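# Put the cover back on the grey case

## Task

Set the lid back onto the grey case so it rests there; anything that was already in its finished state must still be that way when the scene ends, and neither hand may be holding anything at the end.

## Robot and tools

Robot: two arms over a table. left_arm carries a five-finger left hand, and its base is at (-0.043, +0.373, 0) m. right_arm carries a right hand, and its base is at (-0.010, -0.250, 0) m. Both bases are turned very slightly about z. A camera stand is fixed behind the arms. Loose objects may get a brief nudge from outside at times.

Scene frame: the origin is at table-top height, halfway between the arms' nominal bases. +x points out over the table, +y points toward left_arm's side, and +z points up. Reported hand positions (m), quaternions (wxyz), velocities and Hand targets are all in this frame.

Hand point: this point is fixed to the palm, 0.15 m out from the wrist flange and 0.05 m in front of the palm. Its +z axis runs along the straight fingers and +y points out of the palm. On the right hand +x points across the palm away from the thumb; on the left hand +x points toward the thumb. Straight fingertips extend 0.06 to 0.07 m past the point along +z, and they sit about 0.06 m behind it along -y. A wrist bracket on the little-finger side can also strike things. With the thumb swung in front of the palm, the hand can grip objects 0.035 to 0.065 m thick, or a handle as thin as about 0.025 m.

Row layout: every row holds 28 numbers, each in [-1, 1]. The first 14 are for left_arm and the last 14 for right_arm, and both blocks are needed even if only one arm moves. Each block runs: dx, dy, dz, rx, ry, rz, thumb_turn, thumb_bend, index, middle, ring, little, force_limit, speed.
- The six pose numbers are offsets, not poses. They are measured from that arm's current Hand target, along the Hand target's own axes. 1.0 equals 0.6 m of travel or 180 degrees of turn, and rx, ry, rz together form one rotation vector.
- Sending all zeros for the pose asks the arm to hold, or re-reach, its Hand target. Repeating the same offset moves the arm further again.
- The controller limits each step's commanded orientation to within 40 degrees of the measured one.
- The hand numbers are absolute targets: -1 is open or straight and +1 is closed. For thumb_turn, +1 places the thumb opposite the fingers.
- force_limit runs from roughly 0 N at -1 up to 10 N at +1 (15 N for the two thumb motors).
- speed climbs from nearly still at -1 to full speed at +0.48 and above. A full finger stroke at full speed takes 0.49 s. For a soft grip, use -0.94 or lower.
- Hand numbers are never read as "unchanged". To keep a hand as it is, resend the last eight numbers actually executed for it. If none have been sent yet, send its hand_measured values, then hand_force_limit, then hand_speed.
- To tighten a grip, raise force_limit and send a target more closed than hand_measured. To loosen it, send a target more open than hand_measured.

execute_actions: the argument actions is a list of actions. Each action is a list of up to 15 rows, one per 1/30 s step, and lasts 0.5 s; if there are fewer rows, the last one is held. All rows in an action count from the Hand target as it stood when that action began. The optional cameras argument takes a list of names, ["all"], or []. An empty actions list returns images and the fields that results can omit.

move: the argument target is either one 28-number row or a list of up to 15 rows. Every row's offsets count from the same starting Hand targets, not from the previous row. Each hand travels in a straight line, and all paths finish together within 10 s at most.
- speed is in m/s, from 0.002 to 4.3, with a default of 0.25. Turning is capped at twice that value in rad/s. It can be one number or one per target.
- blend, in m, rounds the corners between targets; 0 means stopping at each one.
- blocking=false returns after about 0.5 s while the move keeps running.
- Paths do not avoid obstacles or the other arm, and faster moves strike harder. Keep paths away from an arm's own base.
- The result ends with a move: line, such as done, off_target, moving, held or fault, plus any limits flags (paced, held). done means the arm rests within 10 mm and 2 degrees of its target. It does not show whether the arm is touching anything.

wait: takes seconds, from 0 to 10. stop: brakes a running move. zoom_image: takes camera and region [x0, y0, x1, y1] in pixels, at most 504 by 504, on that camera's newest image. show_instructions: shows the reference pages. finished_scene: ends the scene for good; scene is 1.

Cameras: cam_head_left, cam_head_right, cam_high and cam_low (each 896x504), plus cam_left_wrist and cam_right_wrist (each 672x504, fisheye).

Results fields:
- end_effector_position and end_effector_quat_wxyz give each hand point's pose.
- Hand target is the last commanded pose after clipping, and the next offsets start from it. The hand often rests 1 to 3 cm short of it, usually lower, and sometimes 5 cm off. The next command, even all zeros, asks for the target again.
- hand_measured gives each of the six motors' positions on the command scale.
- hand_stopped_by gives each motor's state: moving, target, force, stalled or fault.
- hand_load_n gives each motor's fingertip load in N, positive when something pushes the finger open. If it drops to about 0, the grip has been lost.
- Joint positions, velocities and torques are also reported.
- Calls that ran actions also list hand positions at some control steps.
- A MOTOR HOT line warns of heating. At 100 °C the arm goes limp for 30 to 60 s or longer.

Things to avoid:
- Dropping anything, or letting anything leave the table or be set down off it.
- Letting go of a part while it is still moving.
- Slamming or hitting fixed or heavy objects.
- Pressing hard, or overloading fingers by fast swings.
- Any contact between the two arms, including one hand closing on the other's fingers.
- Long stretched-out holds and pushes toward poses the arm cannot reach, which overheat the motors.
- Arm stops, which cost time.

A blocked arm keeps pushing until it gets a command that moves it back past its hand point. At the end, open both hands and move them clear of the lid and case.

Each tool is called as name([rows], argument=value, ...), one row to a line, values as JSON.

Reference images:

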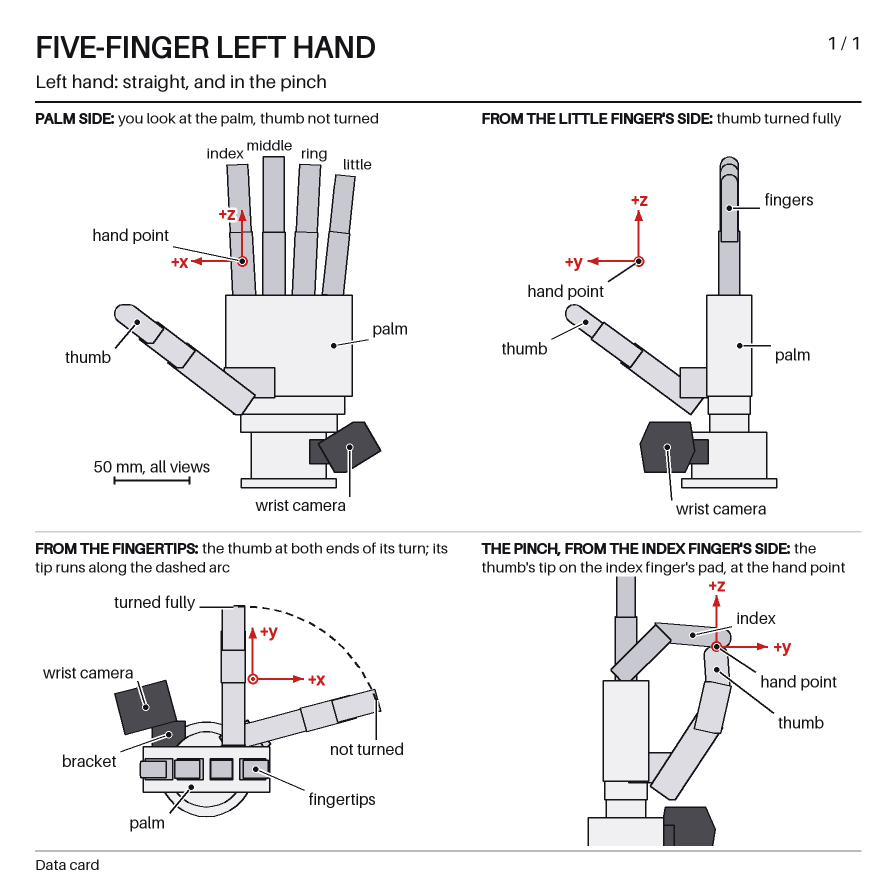

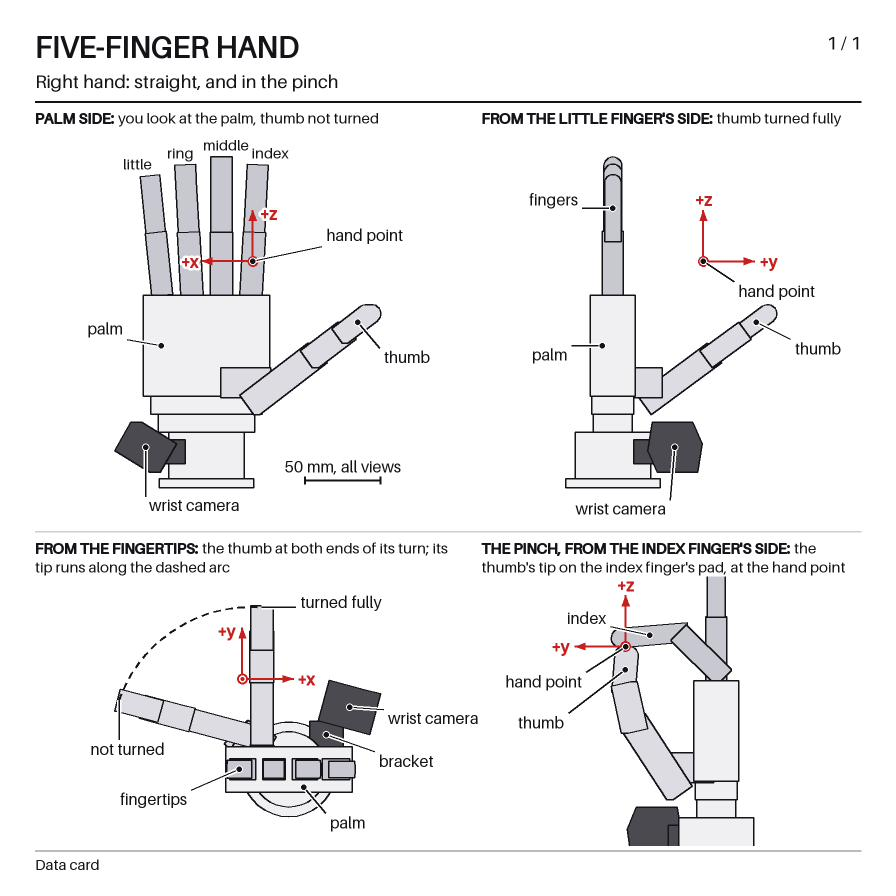

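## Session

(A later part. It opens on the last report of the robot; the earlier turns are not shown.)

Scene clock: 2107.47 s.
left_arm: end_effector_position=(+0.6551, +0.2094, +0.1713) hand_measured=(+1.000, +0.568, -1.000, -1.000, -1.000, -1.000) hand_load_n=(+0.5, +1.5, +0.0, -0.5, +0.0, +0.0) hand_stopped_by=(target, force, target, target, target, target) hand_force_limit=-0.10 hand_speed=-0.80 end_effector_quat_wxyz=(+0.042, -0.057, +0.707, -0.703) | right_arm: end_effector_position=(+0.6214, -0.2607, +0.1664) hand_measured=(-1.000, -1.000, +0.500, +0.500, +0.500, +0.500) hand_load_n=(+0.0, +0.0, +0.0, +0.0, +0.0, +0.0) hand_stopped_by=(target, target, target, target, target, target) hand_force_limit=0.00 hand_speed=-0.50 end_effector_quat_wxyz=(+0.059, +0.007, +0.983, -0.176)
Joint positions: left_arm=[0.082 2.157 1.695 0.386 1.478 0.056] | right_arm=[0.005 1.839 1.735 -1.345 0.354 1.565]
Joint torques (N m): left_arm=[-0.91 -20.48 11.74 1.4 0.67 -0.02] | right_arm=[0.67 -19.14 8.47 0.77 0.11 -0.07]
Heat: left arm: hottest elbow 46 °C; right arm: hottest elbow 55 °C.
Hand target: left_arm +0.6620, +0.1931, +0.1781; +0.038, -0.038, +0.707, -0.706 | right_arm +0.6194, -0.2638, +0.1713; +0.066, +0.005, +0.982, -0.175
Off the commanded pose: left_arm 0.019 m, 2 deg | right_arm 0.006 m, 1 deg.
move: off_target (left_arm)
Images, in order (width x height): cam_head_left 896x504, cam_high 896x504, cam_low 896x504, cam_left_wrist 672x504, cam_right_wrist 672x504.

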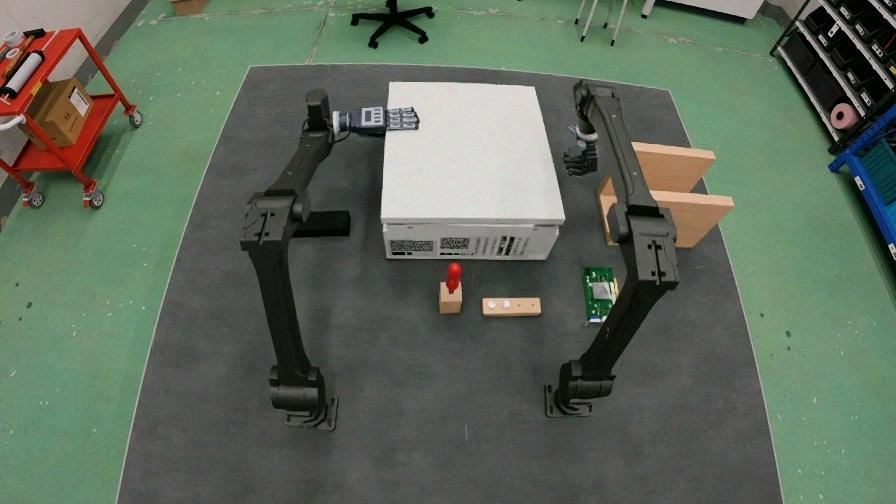

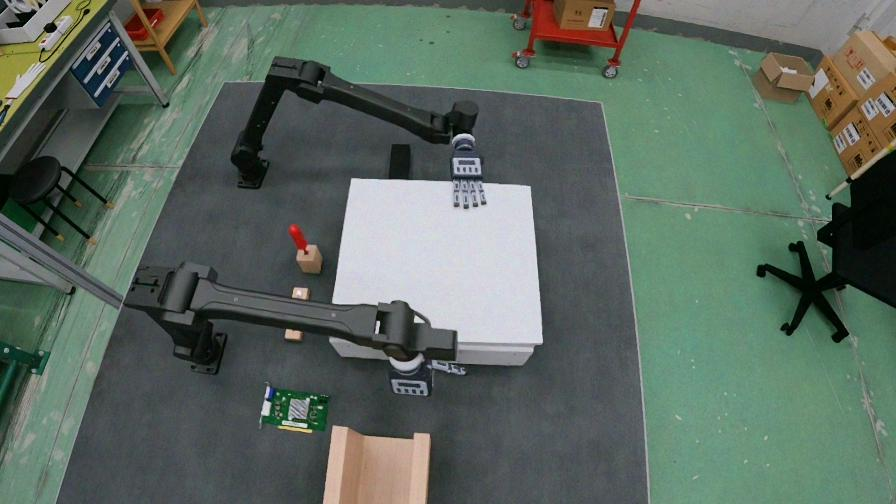

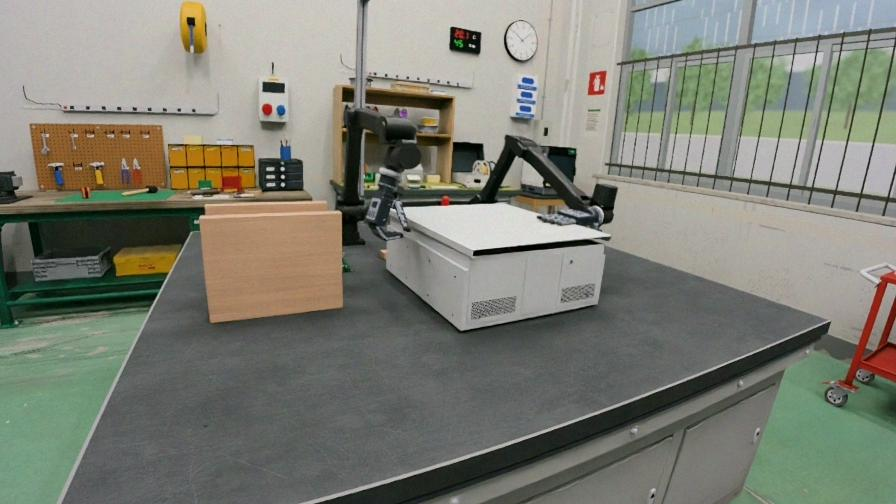

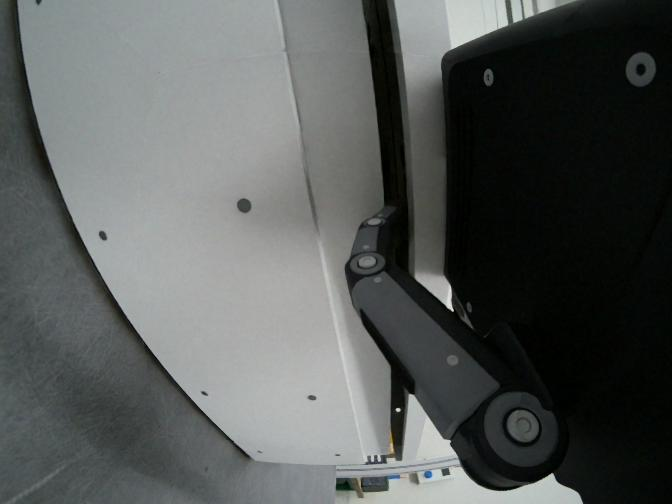

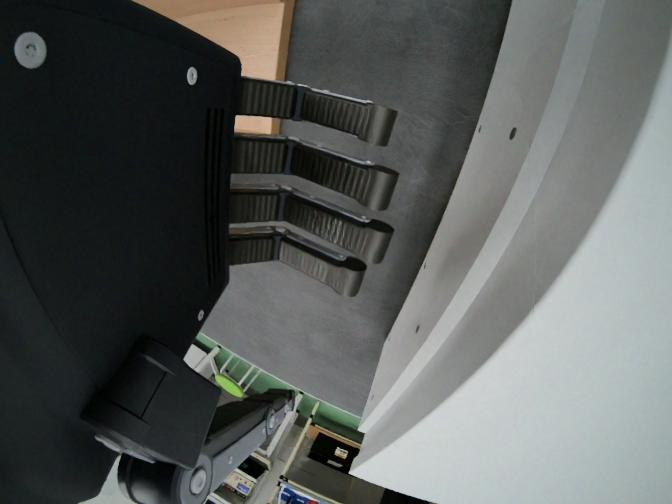

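move([
  [0,0,0,0,0,0,1,0.97,-1,-1,-1,-1,0.4,-0.8,0,0,0,0,0,0,-1,-1,0.5,0.5,0.5,0.5,0,-0.5],
  [0.0053,0,0.0296,0,0.0111,0,1,0.97,-1,-1,-1,-1,0.4,-0.8,0,0,0,0,0,0,-1,-1,0.5,0.5,0.5,0.5,0,-0.5],
], speed=0.02, cameras=["cam_high","cam_low","cam_head_left"])

zoom_image(camera="cam_high", region=[480, 300, 570, 380])

zoom_image(camera="cam_head_left", region=[480, 190, 590, 270])

Scene clock: 2119.47 s.
left_arm: end_effector_position=(+0.6550, +0.2082, +0.1701) hand_measured=(+1.000, +0.590, -1.000, -1.000, -1.000, -1.000) hand_load_n=(+1.5, +7.0, +0.0, +0.0, +0.0, +0.0) hand_stopped_by=(target, force, target, target, target, target) hand_force_limit=0.40 hand_speed=-0.80 end_effector_quat_wxyz=(+0.040, -0.051, +0.708, -0.704) | right_arm: end_effector_position=(+0.6214, -0.2607, +0.1664) hand_measured=(-1.000, -1.000, +0.500, +0.500, +0.500, +0.500) hand_load_n=(+0.0, +0.0, +0.0, +0.0, +0.0, +0.0) hand_stopped_by=(target, target, target, target, target, target) hand_force_limit=0.00 hand_speed=-0.50 end_effector_quat_wxyz=(+0.059, +0.007, +0.983, -0.176)
Joint positions: left_arm=[0.081 2.162 1.701 0.386 1.487 0.061] | right_arm=[0.005 1.839 1.735 -1.345 0.354 1.565]
Joint torques (N m): left_arm=[-2.78 -20.01 12.62 1.1 0.66 -0.08] | right_arm=[0.21 -19.37 8.38 0.91 0.09 -0.15]
Heat: left arm: hottest elbow 47 °C; right arm: hottest elbow 54 °C.
Hand target: left_arm +0.6607, +0.1750, +0.1779; +0.025, -0.026, +0.707, -0.706 | right_arm +0.6194, -0.2638, +0.1713; +0.066, +0.005, +0.982, -0.175
Off the commanded pose: left_arm 0.035 m, 3 deg | right_arm 0.006 m, 1 deg.
move: off_target (left_arm)
Images, in order (width x height): cam_head_left 896x504, cam_high 896x504, cam_low 896x504.

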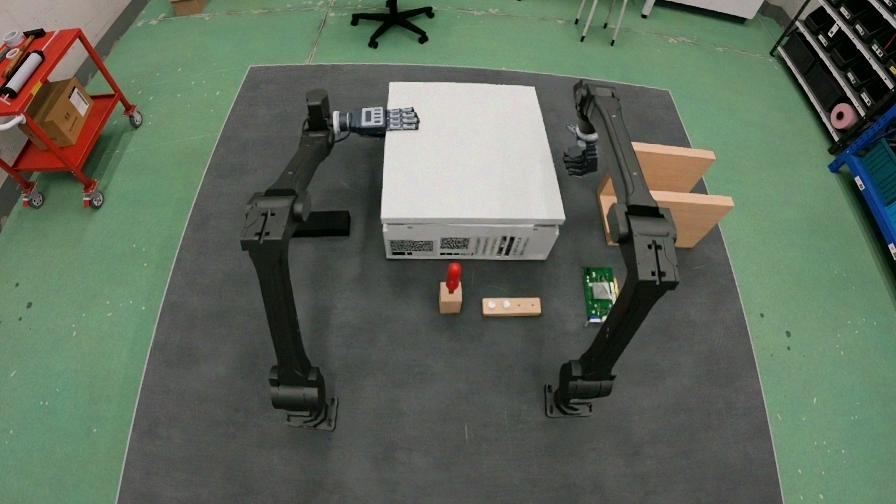

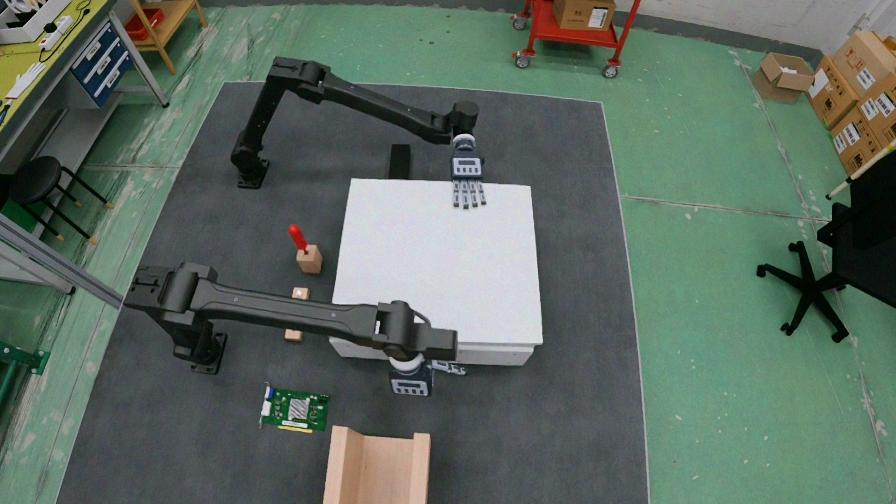

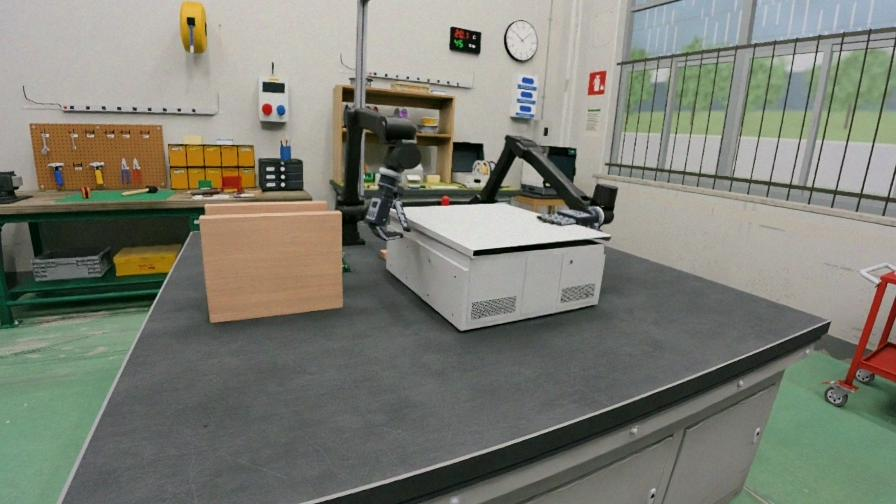

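Scaled by 5.600.

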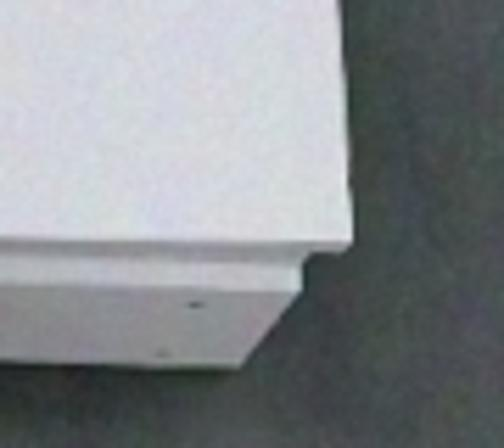

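Scaled by 4.582.

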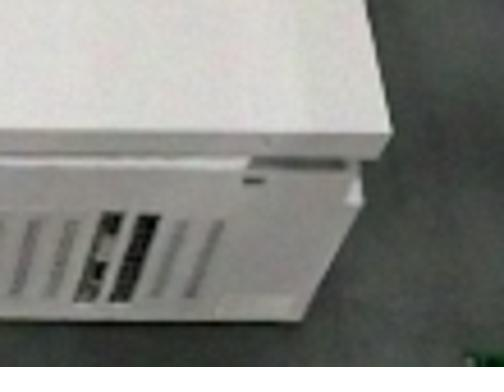

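move([
  [-0.0066,-0.07,-0.0411,0,0,0,1,0.97,-1,-1,-1,-1,0.4,-0.8,0,0,0,0,0,0,-1,-1,0.5,0.5,0.5,0.5,0,-0.5],
  [0,-0.07,0,0,0,0,1,0.97,-1,-1,-1,-1,0.4,-0.8,0,0,0,0,0,0,-1,-1,0.5,0.5,0.5,0.5,0,-0.5],
], speed=0.03, cameras=["cam_high","cam_low","cam_head_left","cam_left_wrist"])

zoom_image(camera="cam_high", region=[480, 300, 570, 380])

zoom_image(camera="cam_head_left", region=[480, 190, 590, 270])

zoom_image(camera="cam_low", region=[370, 190, 500, 290])

Scene clock: 2132.60 s.
left_arm: end_effector_position=(+0.6528, +0.2007, +0.1785) hand_measured=(+1.000, +0.590, -1.000, -1.000, -1.000, -1.000) hand_load_n=(+0.5, +11.5, +0.0, +0.0, +0.0, +0.0) hand_stopped_by=(target, force, target, target, target, target) hand_force_limit=0.40 hand_speed=-0.80 end_effector_quat_wxyz=(+0.022, -0.050, +0.708, -0.704) | right_arm: end_effector_position=(+0.6214, -0.2607, +0.1664) hand_measured=(-1.000, -1.000, +0.500, +0.500, +0.500, +0.500) hand_load_n=(+0.0, +0.0, +0.0, +0.0, +0.0, +0.0) hand_stopped_by=(target, target, target, target, target, target) hand_force_limit=0.00 hand_speed=-0.50 end_effector_quat_wxyz=(+0.059, +0.007, +0.983, -0.176)
Joint positions: left_arm=[0.069 2.162 1.729 0.331 1.504 0.062] | right_arm=[0.005 1.839 1.735 -1.345 0.354 1.565]
Joint torques (N m): left_arm=[-1.79 -24.47 13.2 0.69 0.07 -0.22] | right_arm=[0.56 -19.31 8.21 0.79 0.02 -0.15]
Heat: left arm: hottest elbow 47 °C; right arm: hottest elbow 54 °C.
Hand target: left_arm +0.6606, +0.1749, +0.2198; +0.025, -0.025, +0.707, -0.706 | right_arm +0.6194, -0.2638, +0.1713; +0.066, +0.005, +0.982, -0.175
Off the commanded pose: left_arm 0.049 m, 3 deg | right_arm 0.006 m, 1 deg.
move: off_target (left_arm)
Images, in order (width x height): cam_head_left 896x504, cam_high 896x504, cam_low 896x504, cam_left_wrist 672x504.

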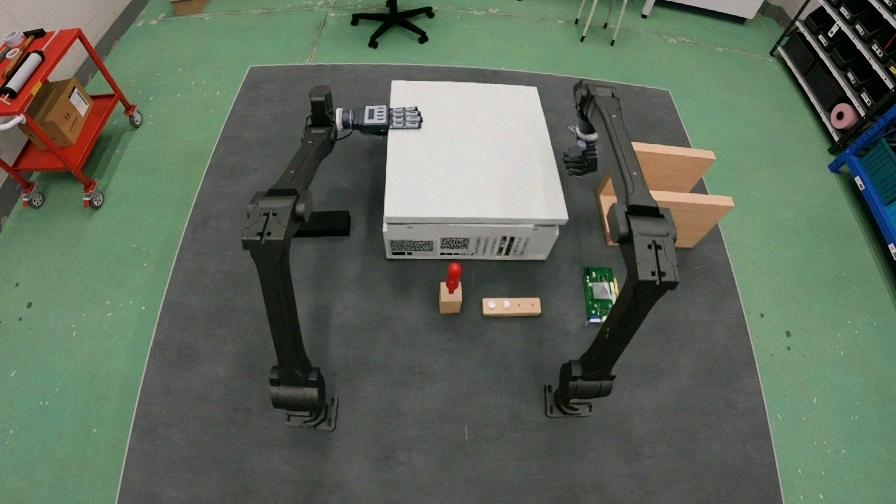

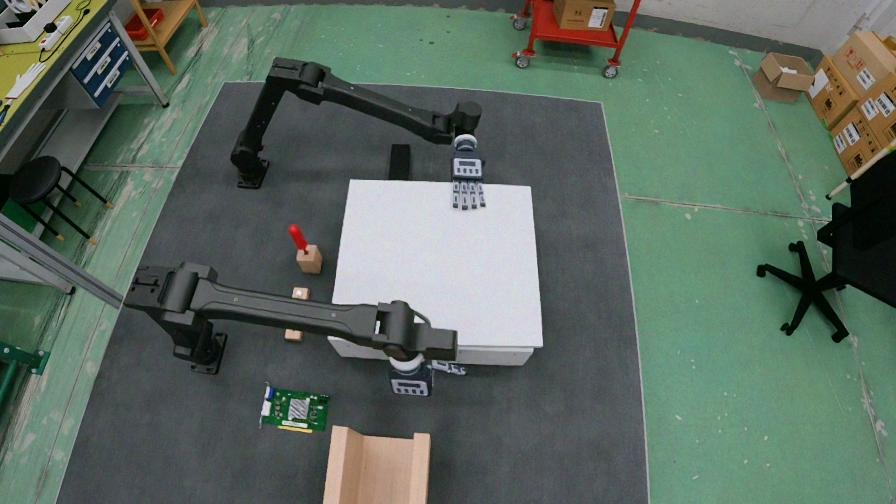

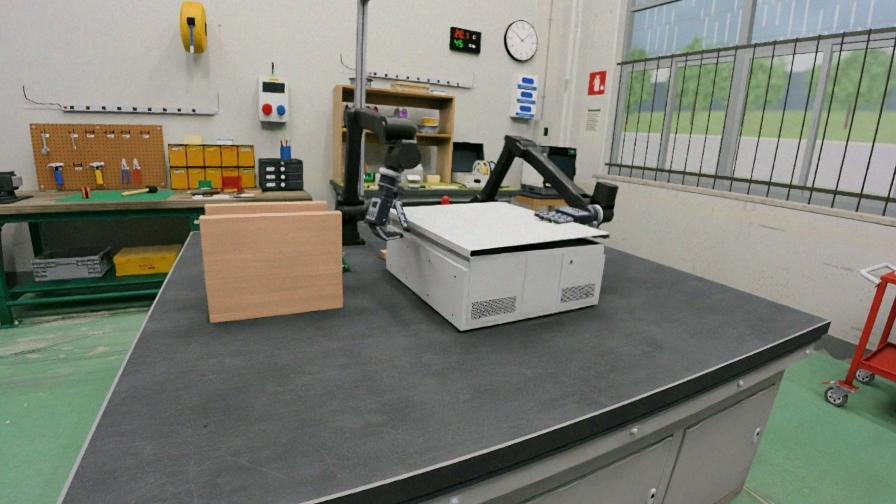

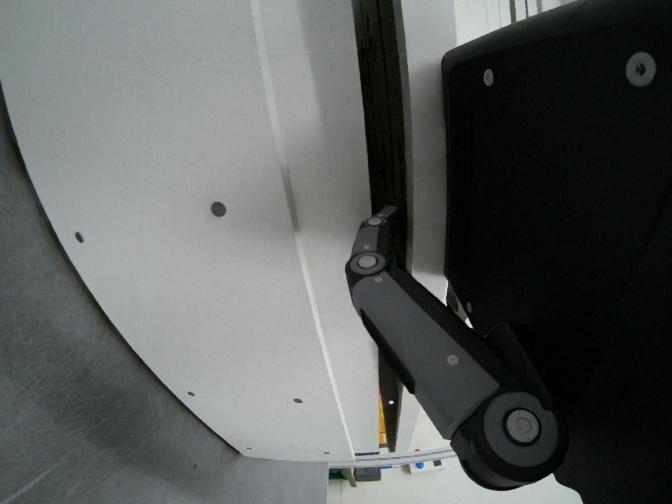

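Scaled by 5.600.

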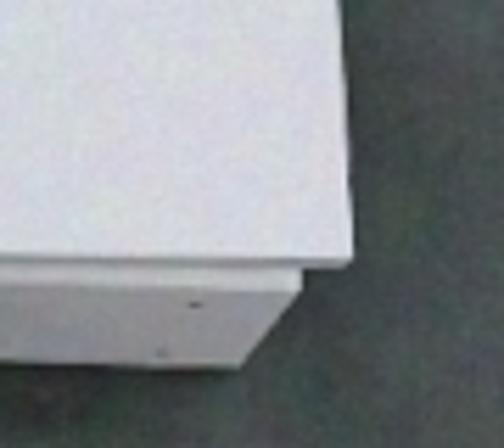

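Scaled by 4.582.

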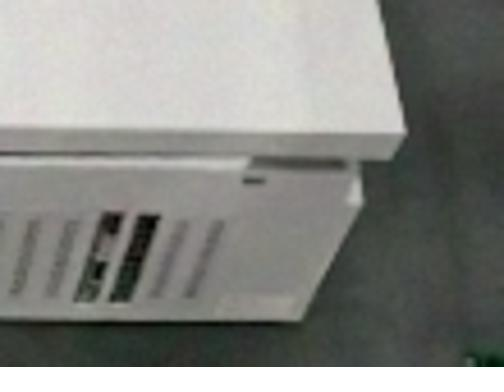

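Scaled by 3.877.

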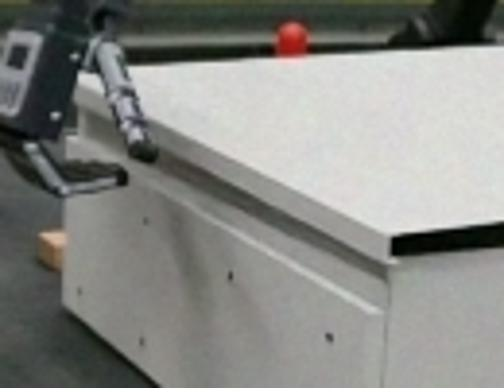

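move([
  [0,0,0,0,0,0,1,0.97,-1,-1,-1,-1,0.4,-0.8,0.0024,0.0063,0.017,0,0,0,-1,-1,0.5,0.5,0.5,0.5,0,-0.5],
  [0,0,0,0,0,0,1,0.97,-1,-1,-1,-1,0.4,-0.8,0.0011,0.0939,-0.0151,0,0,0,-1,-1,0.5,0.5,0.5,0.5,0,-0.5],
], speed=0.04, cameras=["cam_high","cam_low","cam_right_wrist"])

zoom_image(camera="cam_low", region=[370, 170, 500, 290])

Scene clock: 2153.53 s.
left_arm: end_effector_position=(+0.6528, +0.2007, +0.1785) hand_measured=(+1.000, +0.590, -1.000, -1.000, -1.000, -1.000) hand_load_n=(+0.5, +12.0, +0.0, +0.0, +0.0, +0.0) hand_stopped_by=(target, force, target, target, target, target) hand_force_limit=0.40 hand_speed=-0.80 end_effector_quat_wxyz=(+0.022, -0.050, +0.708, -0.704) | right_arm: end_effector_position=(+0.6193, -0.2136, +0.1585) hand_measured=(-1.000, -1.000, +0.500, +0.500, +0.500, +0.500) hand_load_n=(+0.0, +0.0, +0.0, +0.0, +0.0, +0.0) hand_stopped_by=(target, target, target, target, target, target) hand_force_limit=0.00 hand_speed=-0.50 end_effector_quat_wxyz=(+0.066, +0.003, +0.983, -0.174)
Joint positions: left_arm=[0.069 2.162 1.729 0.331 1.504 0.062] | right_arm=[0.085 1.838 1.711 -1.337 0.36 1.639]
Joint torques (N m): left_arm=[-1.96 -24.23 13.16 0.64 0.06 -0.23] | right_arm=[1.55 -18.32 10.17 0.17 0.27 0.18]
Heat: left arm: hottest elbow 48 °C; right arm: hottest elbow 53 °C.
Hand target: left_arm +0.6606, +0.1749, +0.2198; +0.025, -0.025, +0.707, -0.706 | right_arm +0.6194, -0.2078, +0.1605; +0.066, +0.005, +0.982, -0.175
Off the commanded pose: left_arm 0.049 m, 3 deg | right_arm 0.006 m, 0 deg.
move: off_target (left_arm)
Images, in order (width x height): cam_high 896x504, cam_low 896x504, cam_right_wrist 672x504.

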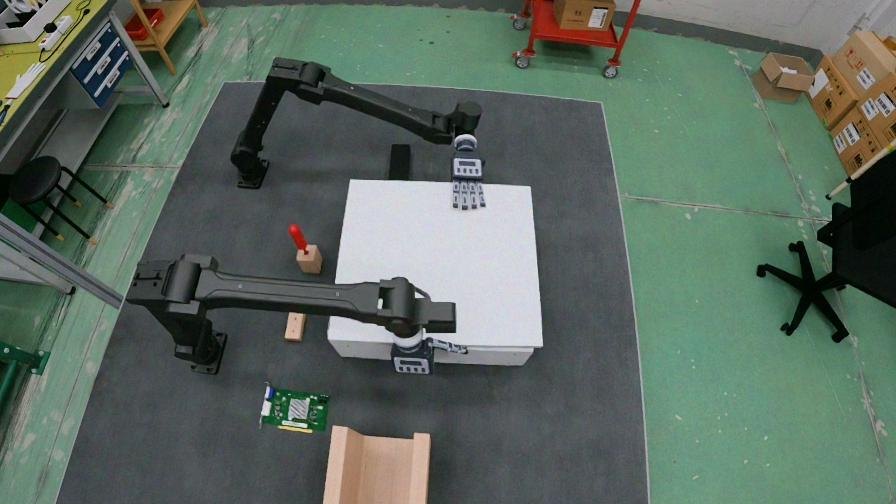

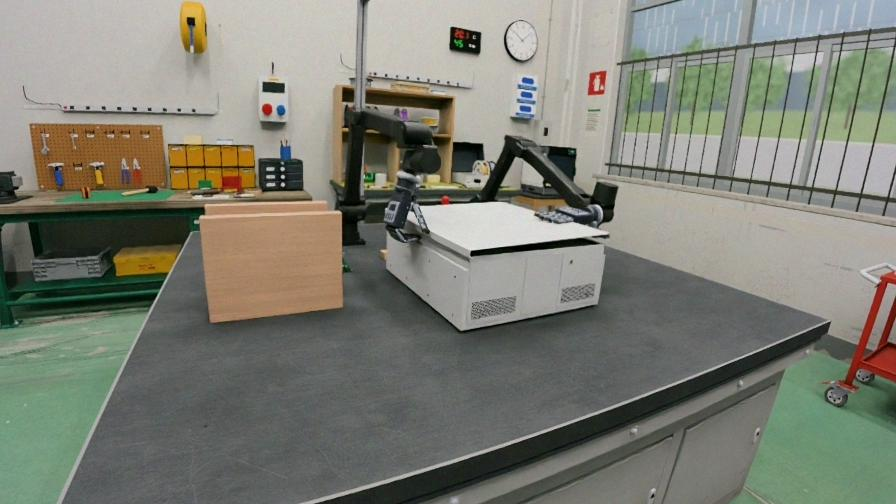

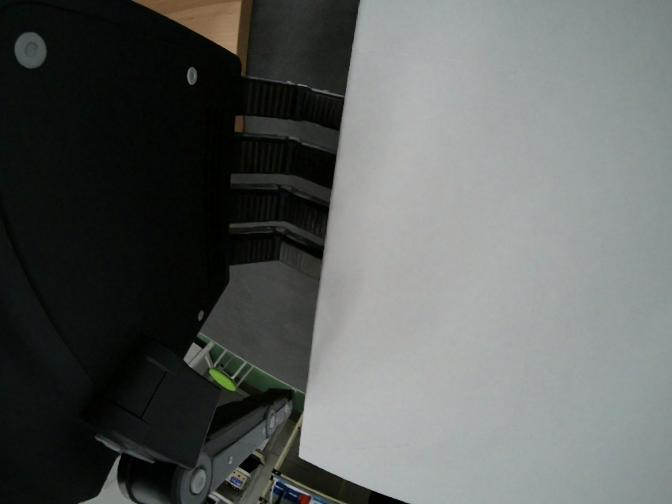

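Scaled by 3.877.

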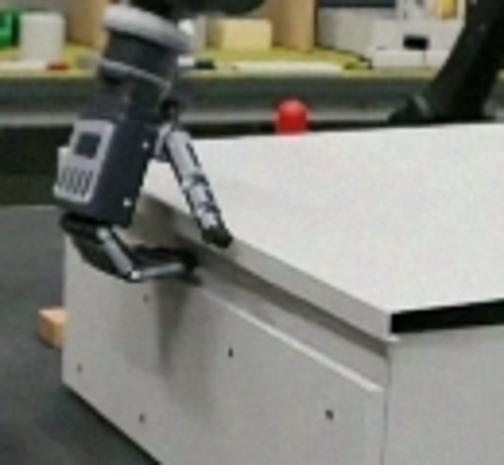

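move([
  [0,0,0,0,0,0,1,0.97,-1,-1,-1,-1,0.4,-0.8,-0.0002,0.0156,-0.0057,0,0,0,-1,-1,0.5,0.5,0.5,0.5,0,-0.5],
  [0,0,0,0,0,0,1,0.97,-1,-1,-1,-1,0.4,-0.8,-0.0057,0.0013,-0.0444,0,0,0,-1,-1,0.5,0.5,0.5,0.5,0,-0.5],
], speed=0.03, cameras=["cam_high","cam_low","cam_right_wrist"])

zoom_image(camera="cam_low", region=[370, 170, 500, 290])

Scene clock: 2162.70 s.
left_arm: end_effector_position=(+0.6528, +0.2007, +0.1785) hand_measured=(+1.000, +0.590, -1.000, -1.000, -1.000, -1.000) hand_load_n=(+0.5, +11.5, +0.0, +0.0, +0.0, +0.0) hand_stopped_by=(target, force, target, target, target, target) hand_force_limit=0.40 hand_speed=-0.80 end_effector_quat_wxyz=(+0.022, -0.050, +0.708, -0.704) | right_arm: end_effector_position=(+0.6022, -0.2105, +0.1553) hand_measured=(-1.000, -1.000, +0.500, +0.500, +0.500, +0.500) hand_load_n=(+0.0, +0.0, +0.0, +0.5, +0.0, +0.0) hand_stopped_by=(target, target, target, target, target, target) hand_force_limit=0.00 hand_speed=-0.50 end_effector_quat_wxyz=(+0.036, +0.003, +0.983, -0.179)
Joint positions: left_arm=[0.069 2.162 1.729 0.331 1.504 0.062] | right_arm=[0.096 1.838 1.711 -1.404 0.365 1.661]
Joint torques (N m): left_arm=[-1.9 -24.29 13.23 0.68 0.06 -0.22] | right_arm=[2.73 -18.14 14.9 -0.44 0.09 0.16]
Heat: left arm: hottest elbow 49 °C; right arm: hottest elbow 54 °C.
Hand target: left_arm +0.6606, +0.1749, +0.2198; +0.025, -0.025, +0.707, -0.706 | right_arm +0.6194, -0.1979, +0.1854; +0.066, +0.005, +0.982, -0.175
Off the commanded pose: left_arm 0.049 m, 3 deg | right_arm 0.037 m, 3 deg.
move: off_target (left_arm, right_arm)
Images, in order (width x height): cam_high 896x504, cam_low 896x504, cam_right_wrist 672x504.

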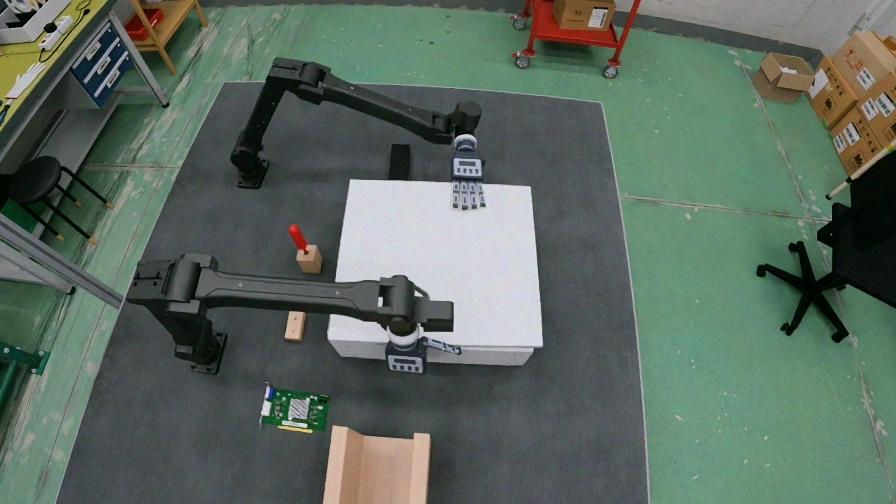

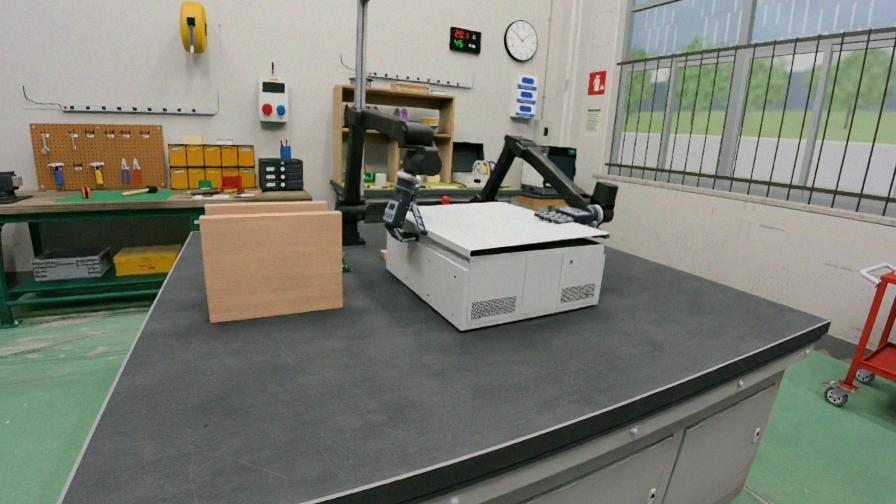

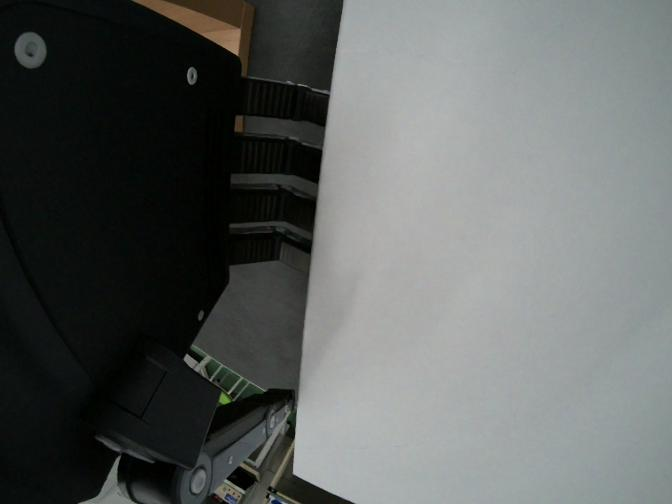

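Scaled by 3.877.

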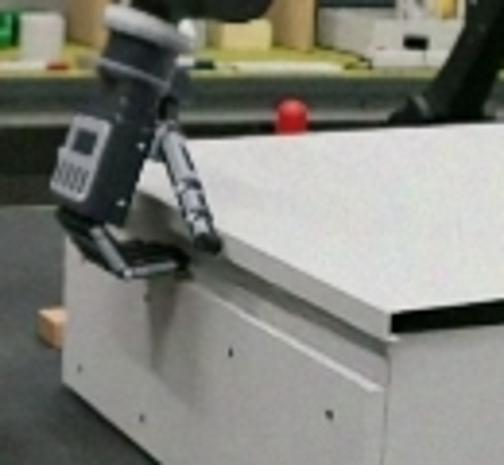

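move([
  [0,0,0,0,0,0,1,0.97,-1,-1,-1,-1,0.4,-0.8,-0.0092,-0.0421,0.0168,0,0,0,-1,-1,0.5,0.5,0.5,0.5,0,-0.5],
  [0,0,0,0,0,0,1,0.97,-1,-1,-1,-1,0.4,-0.8,-0.0136,-0.0535,-0.0142,0,0,0,-1,-1,0.1,0.1,0.1,0.1,0,-0.3],
], speed=0.06, cameras=["cam_low","cam_right_wrist"])

zoom_image(camera="cam_low", region=[370, 170, 500, 290])

Scene clock: 2175.53 s.
left_arm: end_effector_position=(+0.6528, +0.2007, +0.1785) hand_measured=(+1.000, +0.590, -1.000, -1.000, -1.000, -1.000) hand_load_n=(+0.5, +11.5, +0.0, +0.0, +0.0, +0.0) hand_stopped_by=(target, force, target, target, target, target) hand_force_limit=0.40 hand_speed=-0.80 end_effector_quat_wxyz=(+0.022, -0.050, +0.708, -0.704) | right_arm: end_effector_position=(+0.6105, -0.2219, +0.1790) hand_measured=(-1.000, -1.000, +0.100, +0.100, +0.100, +0.100) hand_load_n=(+0.0, +0.0, +0.0, +0.0, +0.0, +0.0) hand_stopped_by=(target, target, target, target, target, target) hand_force_limit=0.00 hand_speed=-0.30 end_effector_quat_wxyz=(+0.043, +0.003, +0.983, -0.178)
Joint positions: left_arm=[0.069 2.162 1.729 0.331 1.503 0.062] | right_arm=[0.074 1.839 1.774 -1.441 0.362 1.635]
Joint torques (N m): left_arm=[-1.9 -24.29 13.15 0.62 0.07 -0.23] | right_arm=[0.67 -17.9 14.9 0.01 0.06 -0.13]
Heat: left arm: hottest elbow 49 °C; right arm: hottest elbow 58 °C.
Hand target: left_arm +0.6607, +0.1750, +0.2198; +0.025, -0.026, +0.707, -0.706 | right_arm +0.6253, -0.2251, +0.2053; +0.066, +0.005, +0.982, -0.175
Off the commanded pose: left_arm 0.049 m, 3 deg | right_arm 0.030 m, 3 deg.
move: off_target (left_arm, right_arm); target 2's new numbers were sent with right_arm's hand 0.039 m and 3 deg from that target
Images, in order (width x height): cam_low 896x504, cam_right_wrist 672x504.

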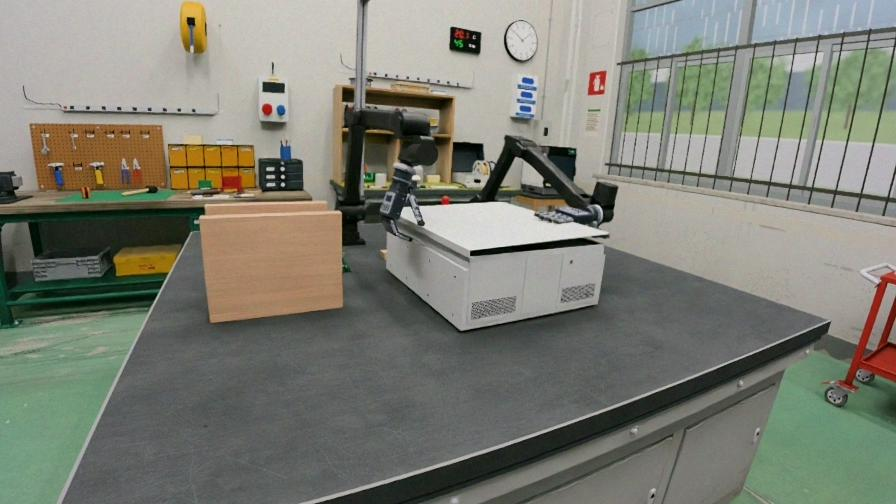

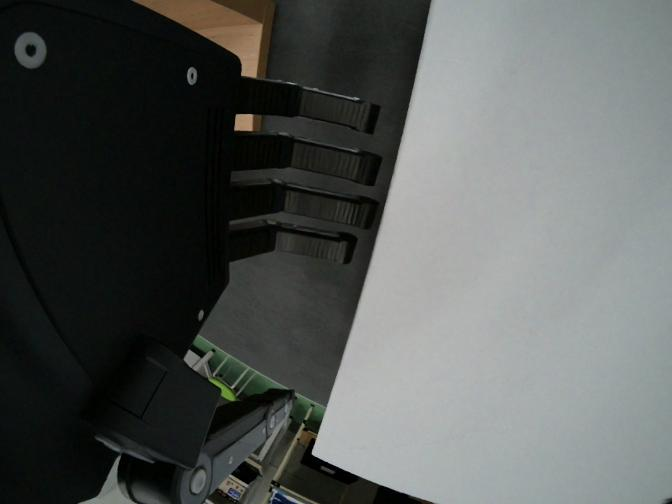

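Scaled by 3.877.

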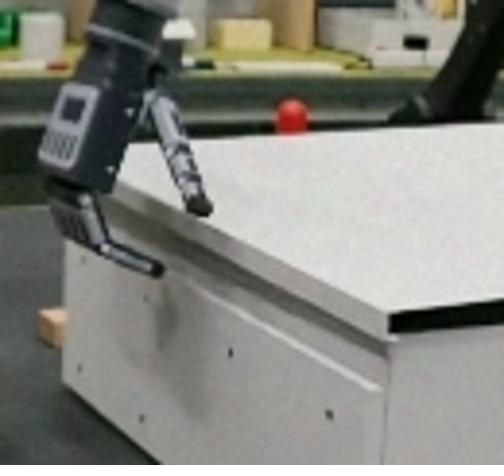

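execute_actions(actions=[], cameras=["all"])

Scene clock: 2199.17 s.
left_arm: end_effector_position=(+0.6528, +0.2007, +0.1785) hand_measured=(+1.000, +0.590, -1.000, -1.000, -1.000, -1.000) hand_load_n=(+0.5, +11.5, +0.0, +0.0, +0.0, +0.0) hand_stopped_by=(target, force, target, target, target, target) hand_force_limit=0.40 hand_speed=-0.80 end_effector_quat_wxyz=(+0.022, -0.050, +0.708, -0.704) | right_arm: end_effector_position=(+0.6105, -0.2219, +0.1790) hand_measured=(-1.000, -1.000, +0.100, +0.100, +0.100, +0.100) hand_load_n=(+0.0, +0.0, +0.0, +0.0, +0.0, +0.0) hand_stopped_by=(target, target, target, target, target, target) hand_force_limit=0.00 hand_speed=-0.30 end_effector_quat_wxyz=(+0.043, +0.003, +0.983, -0.178)
Joint positions: left_arm=[0.069 2.162 1.729 0.331 1.503 0.062] | right_arm=[0.074 1.839 1.774 -1.441 0.362 1.635]
Joint velocities: within noise
Joint torques (N m): left_arm=[-1.9 -24.18 13.22 0.66 0.06 -0.23] | right_arm=[0.73 -17.73 14.56 0.12 0.03 -0.08]
Heat: left arm: hottest elbow 50 °C; right arm: hottest elbow 62 °C.
Hand target: left_arm +0.6607, +0.1750, +0.2198; +0.025, -0.026, +0.707, -0.706 | right_arm +0.6253, -0.2251, +0.2053; +0.066, +0.005, +0.982, -0.175
Off the commanded pose: left_arm 0.049 m, 3 deg | right_arm 0.030 m, 3 deg.

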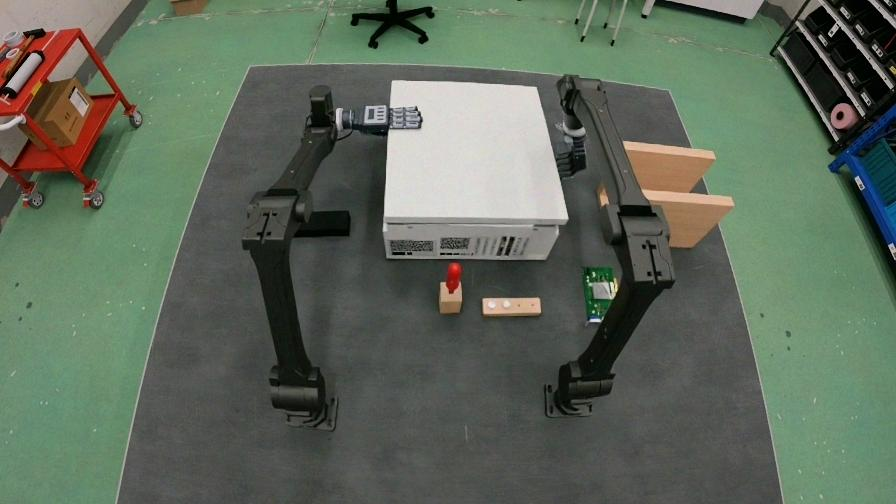

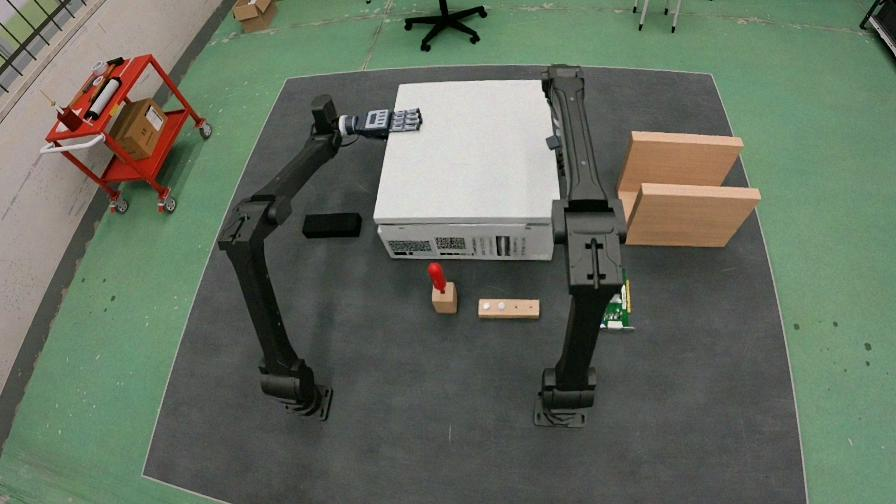

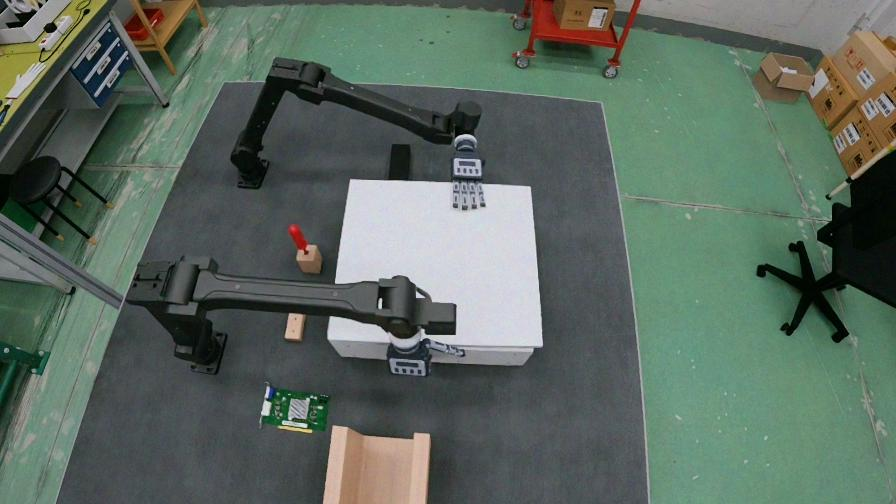

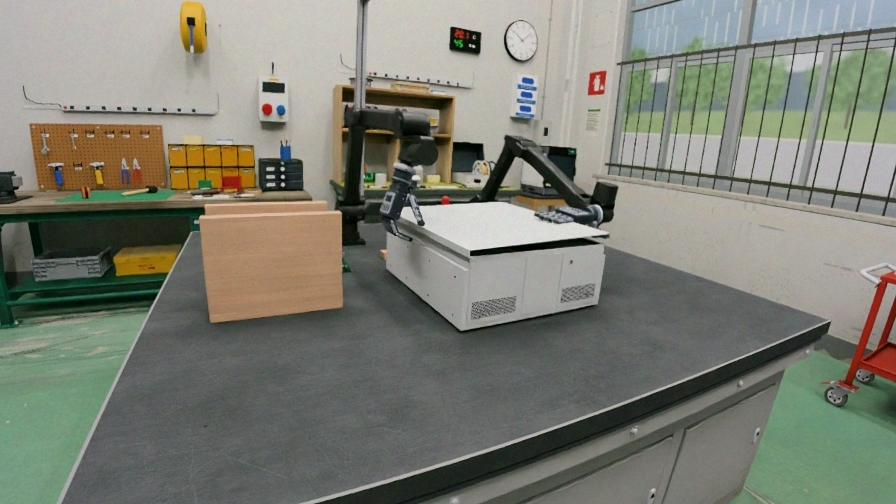

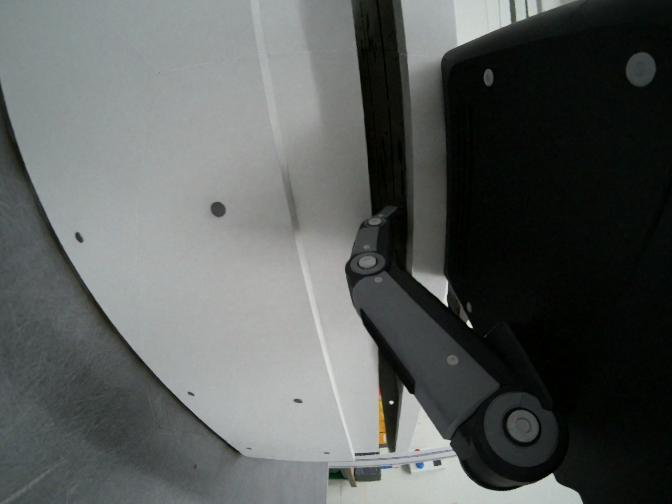

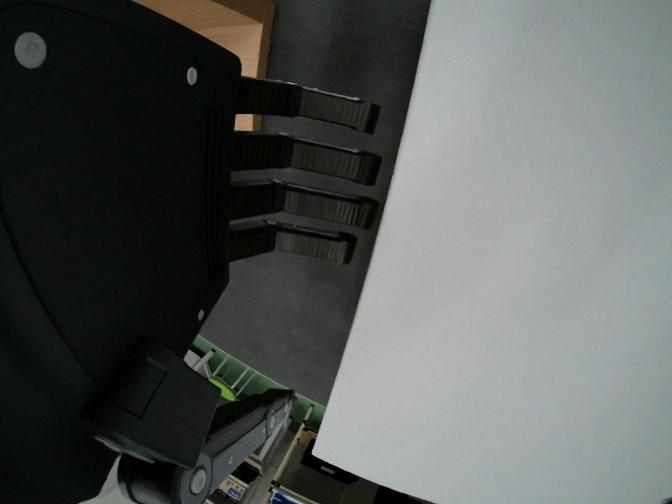

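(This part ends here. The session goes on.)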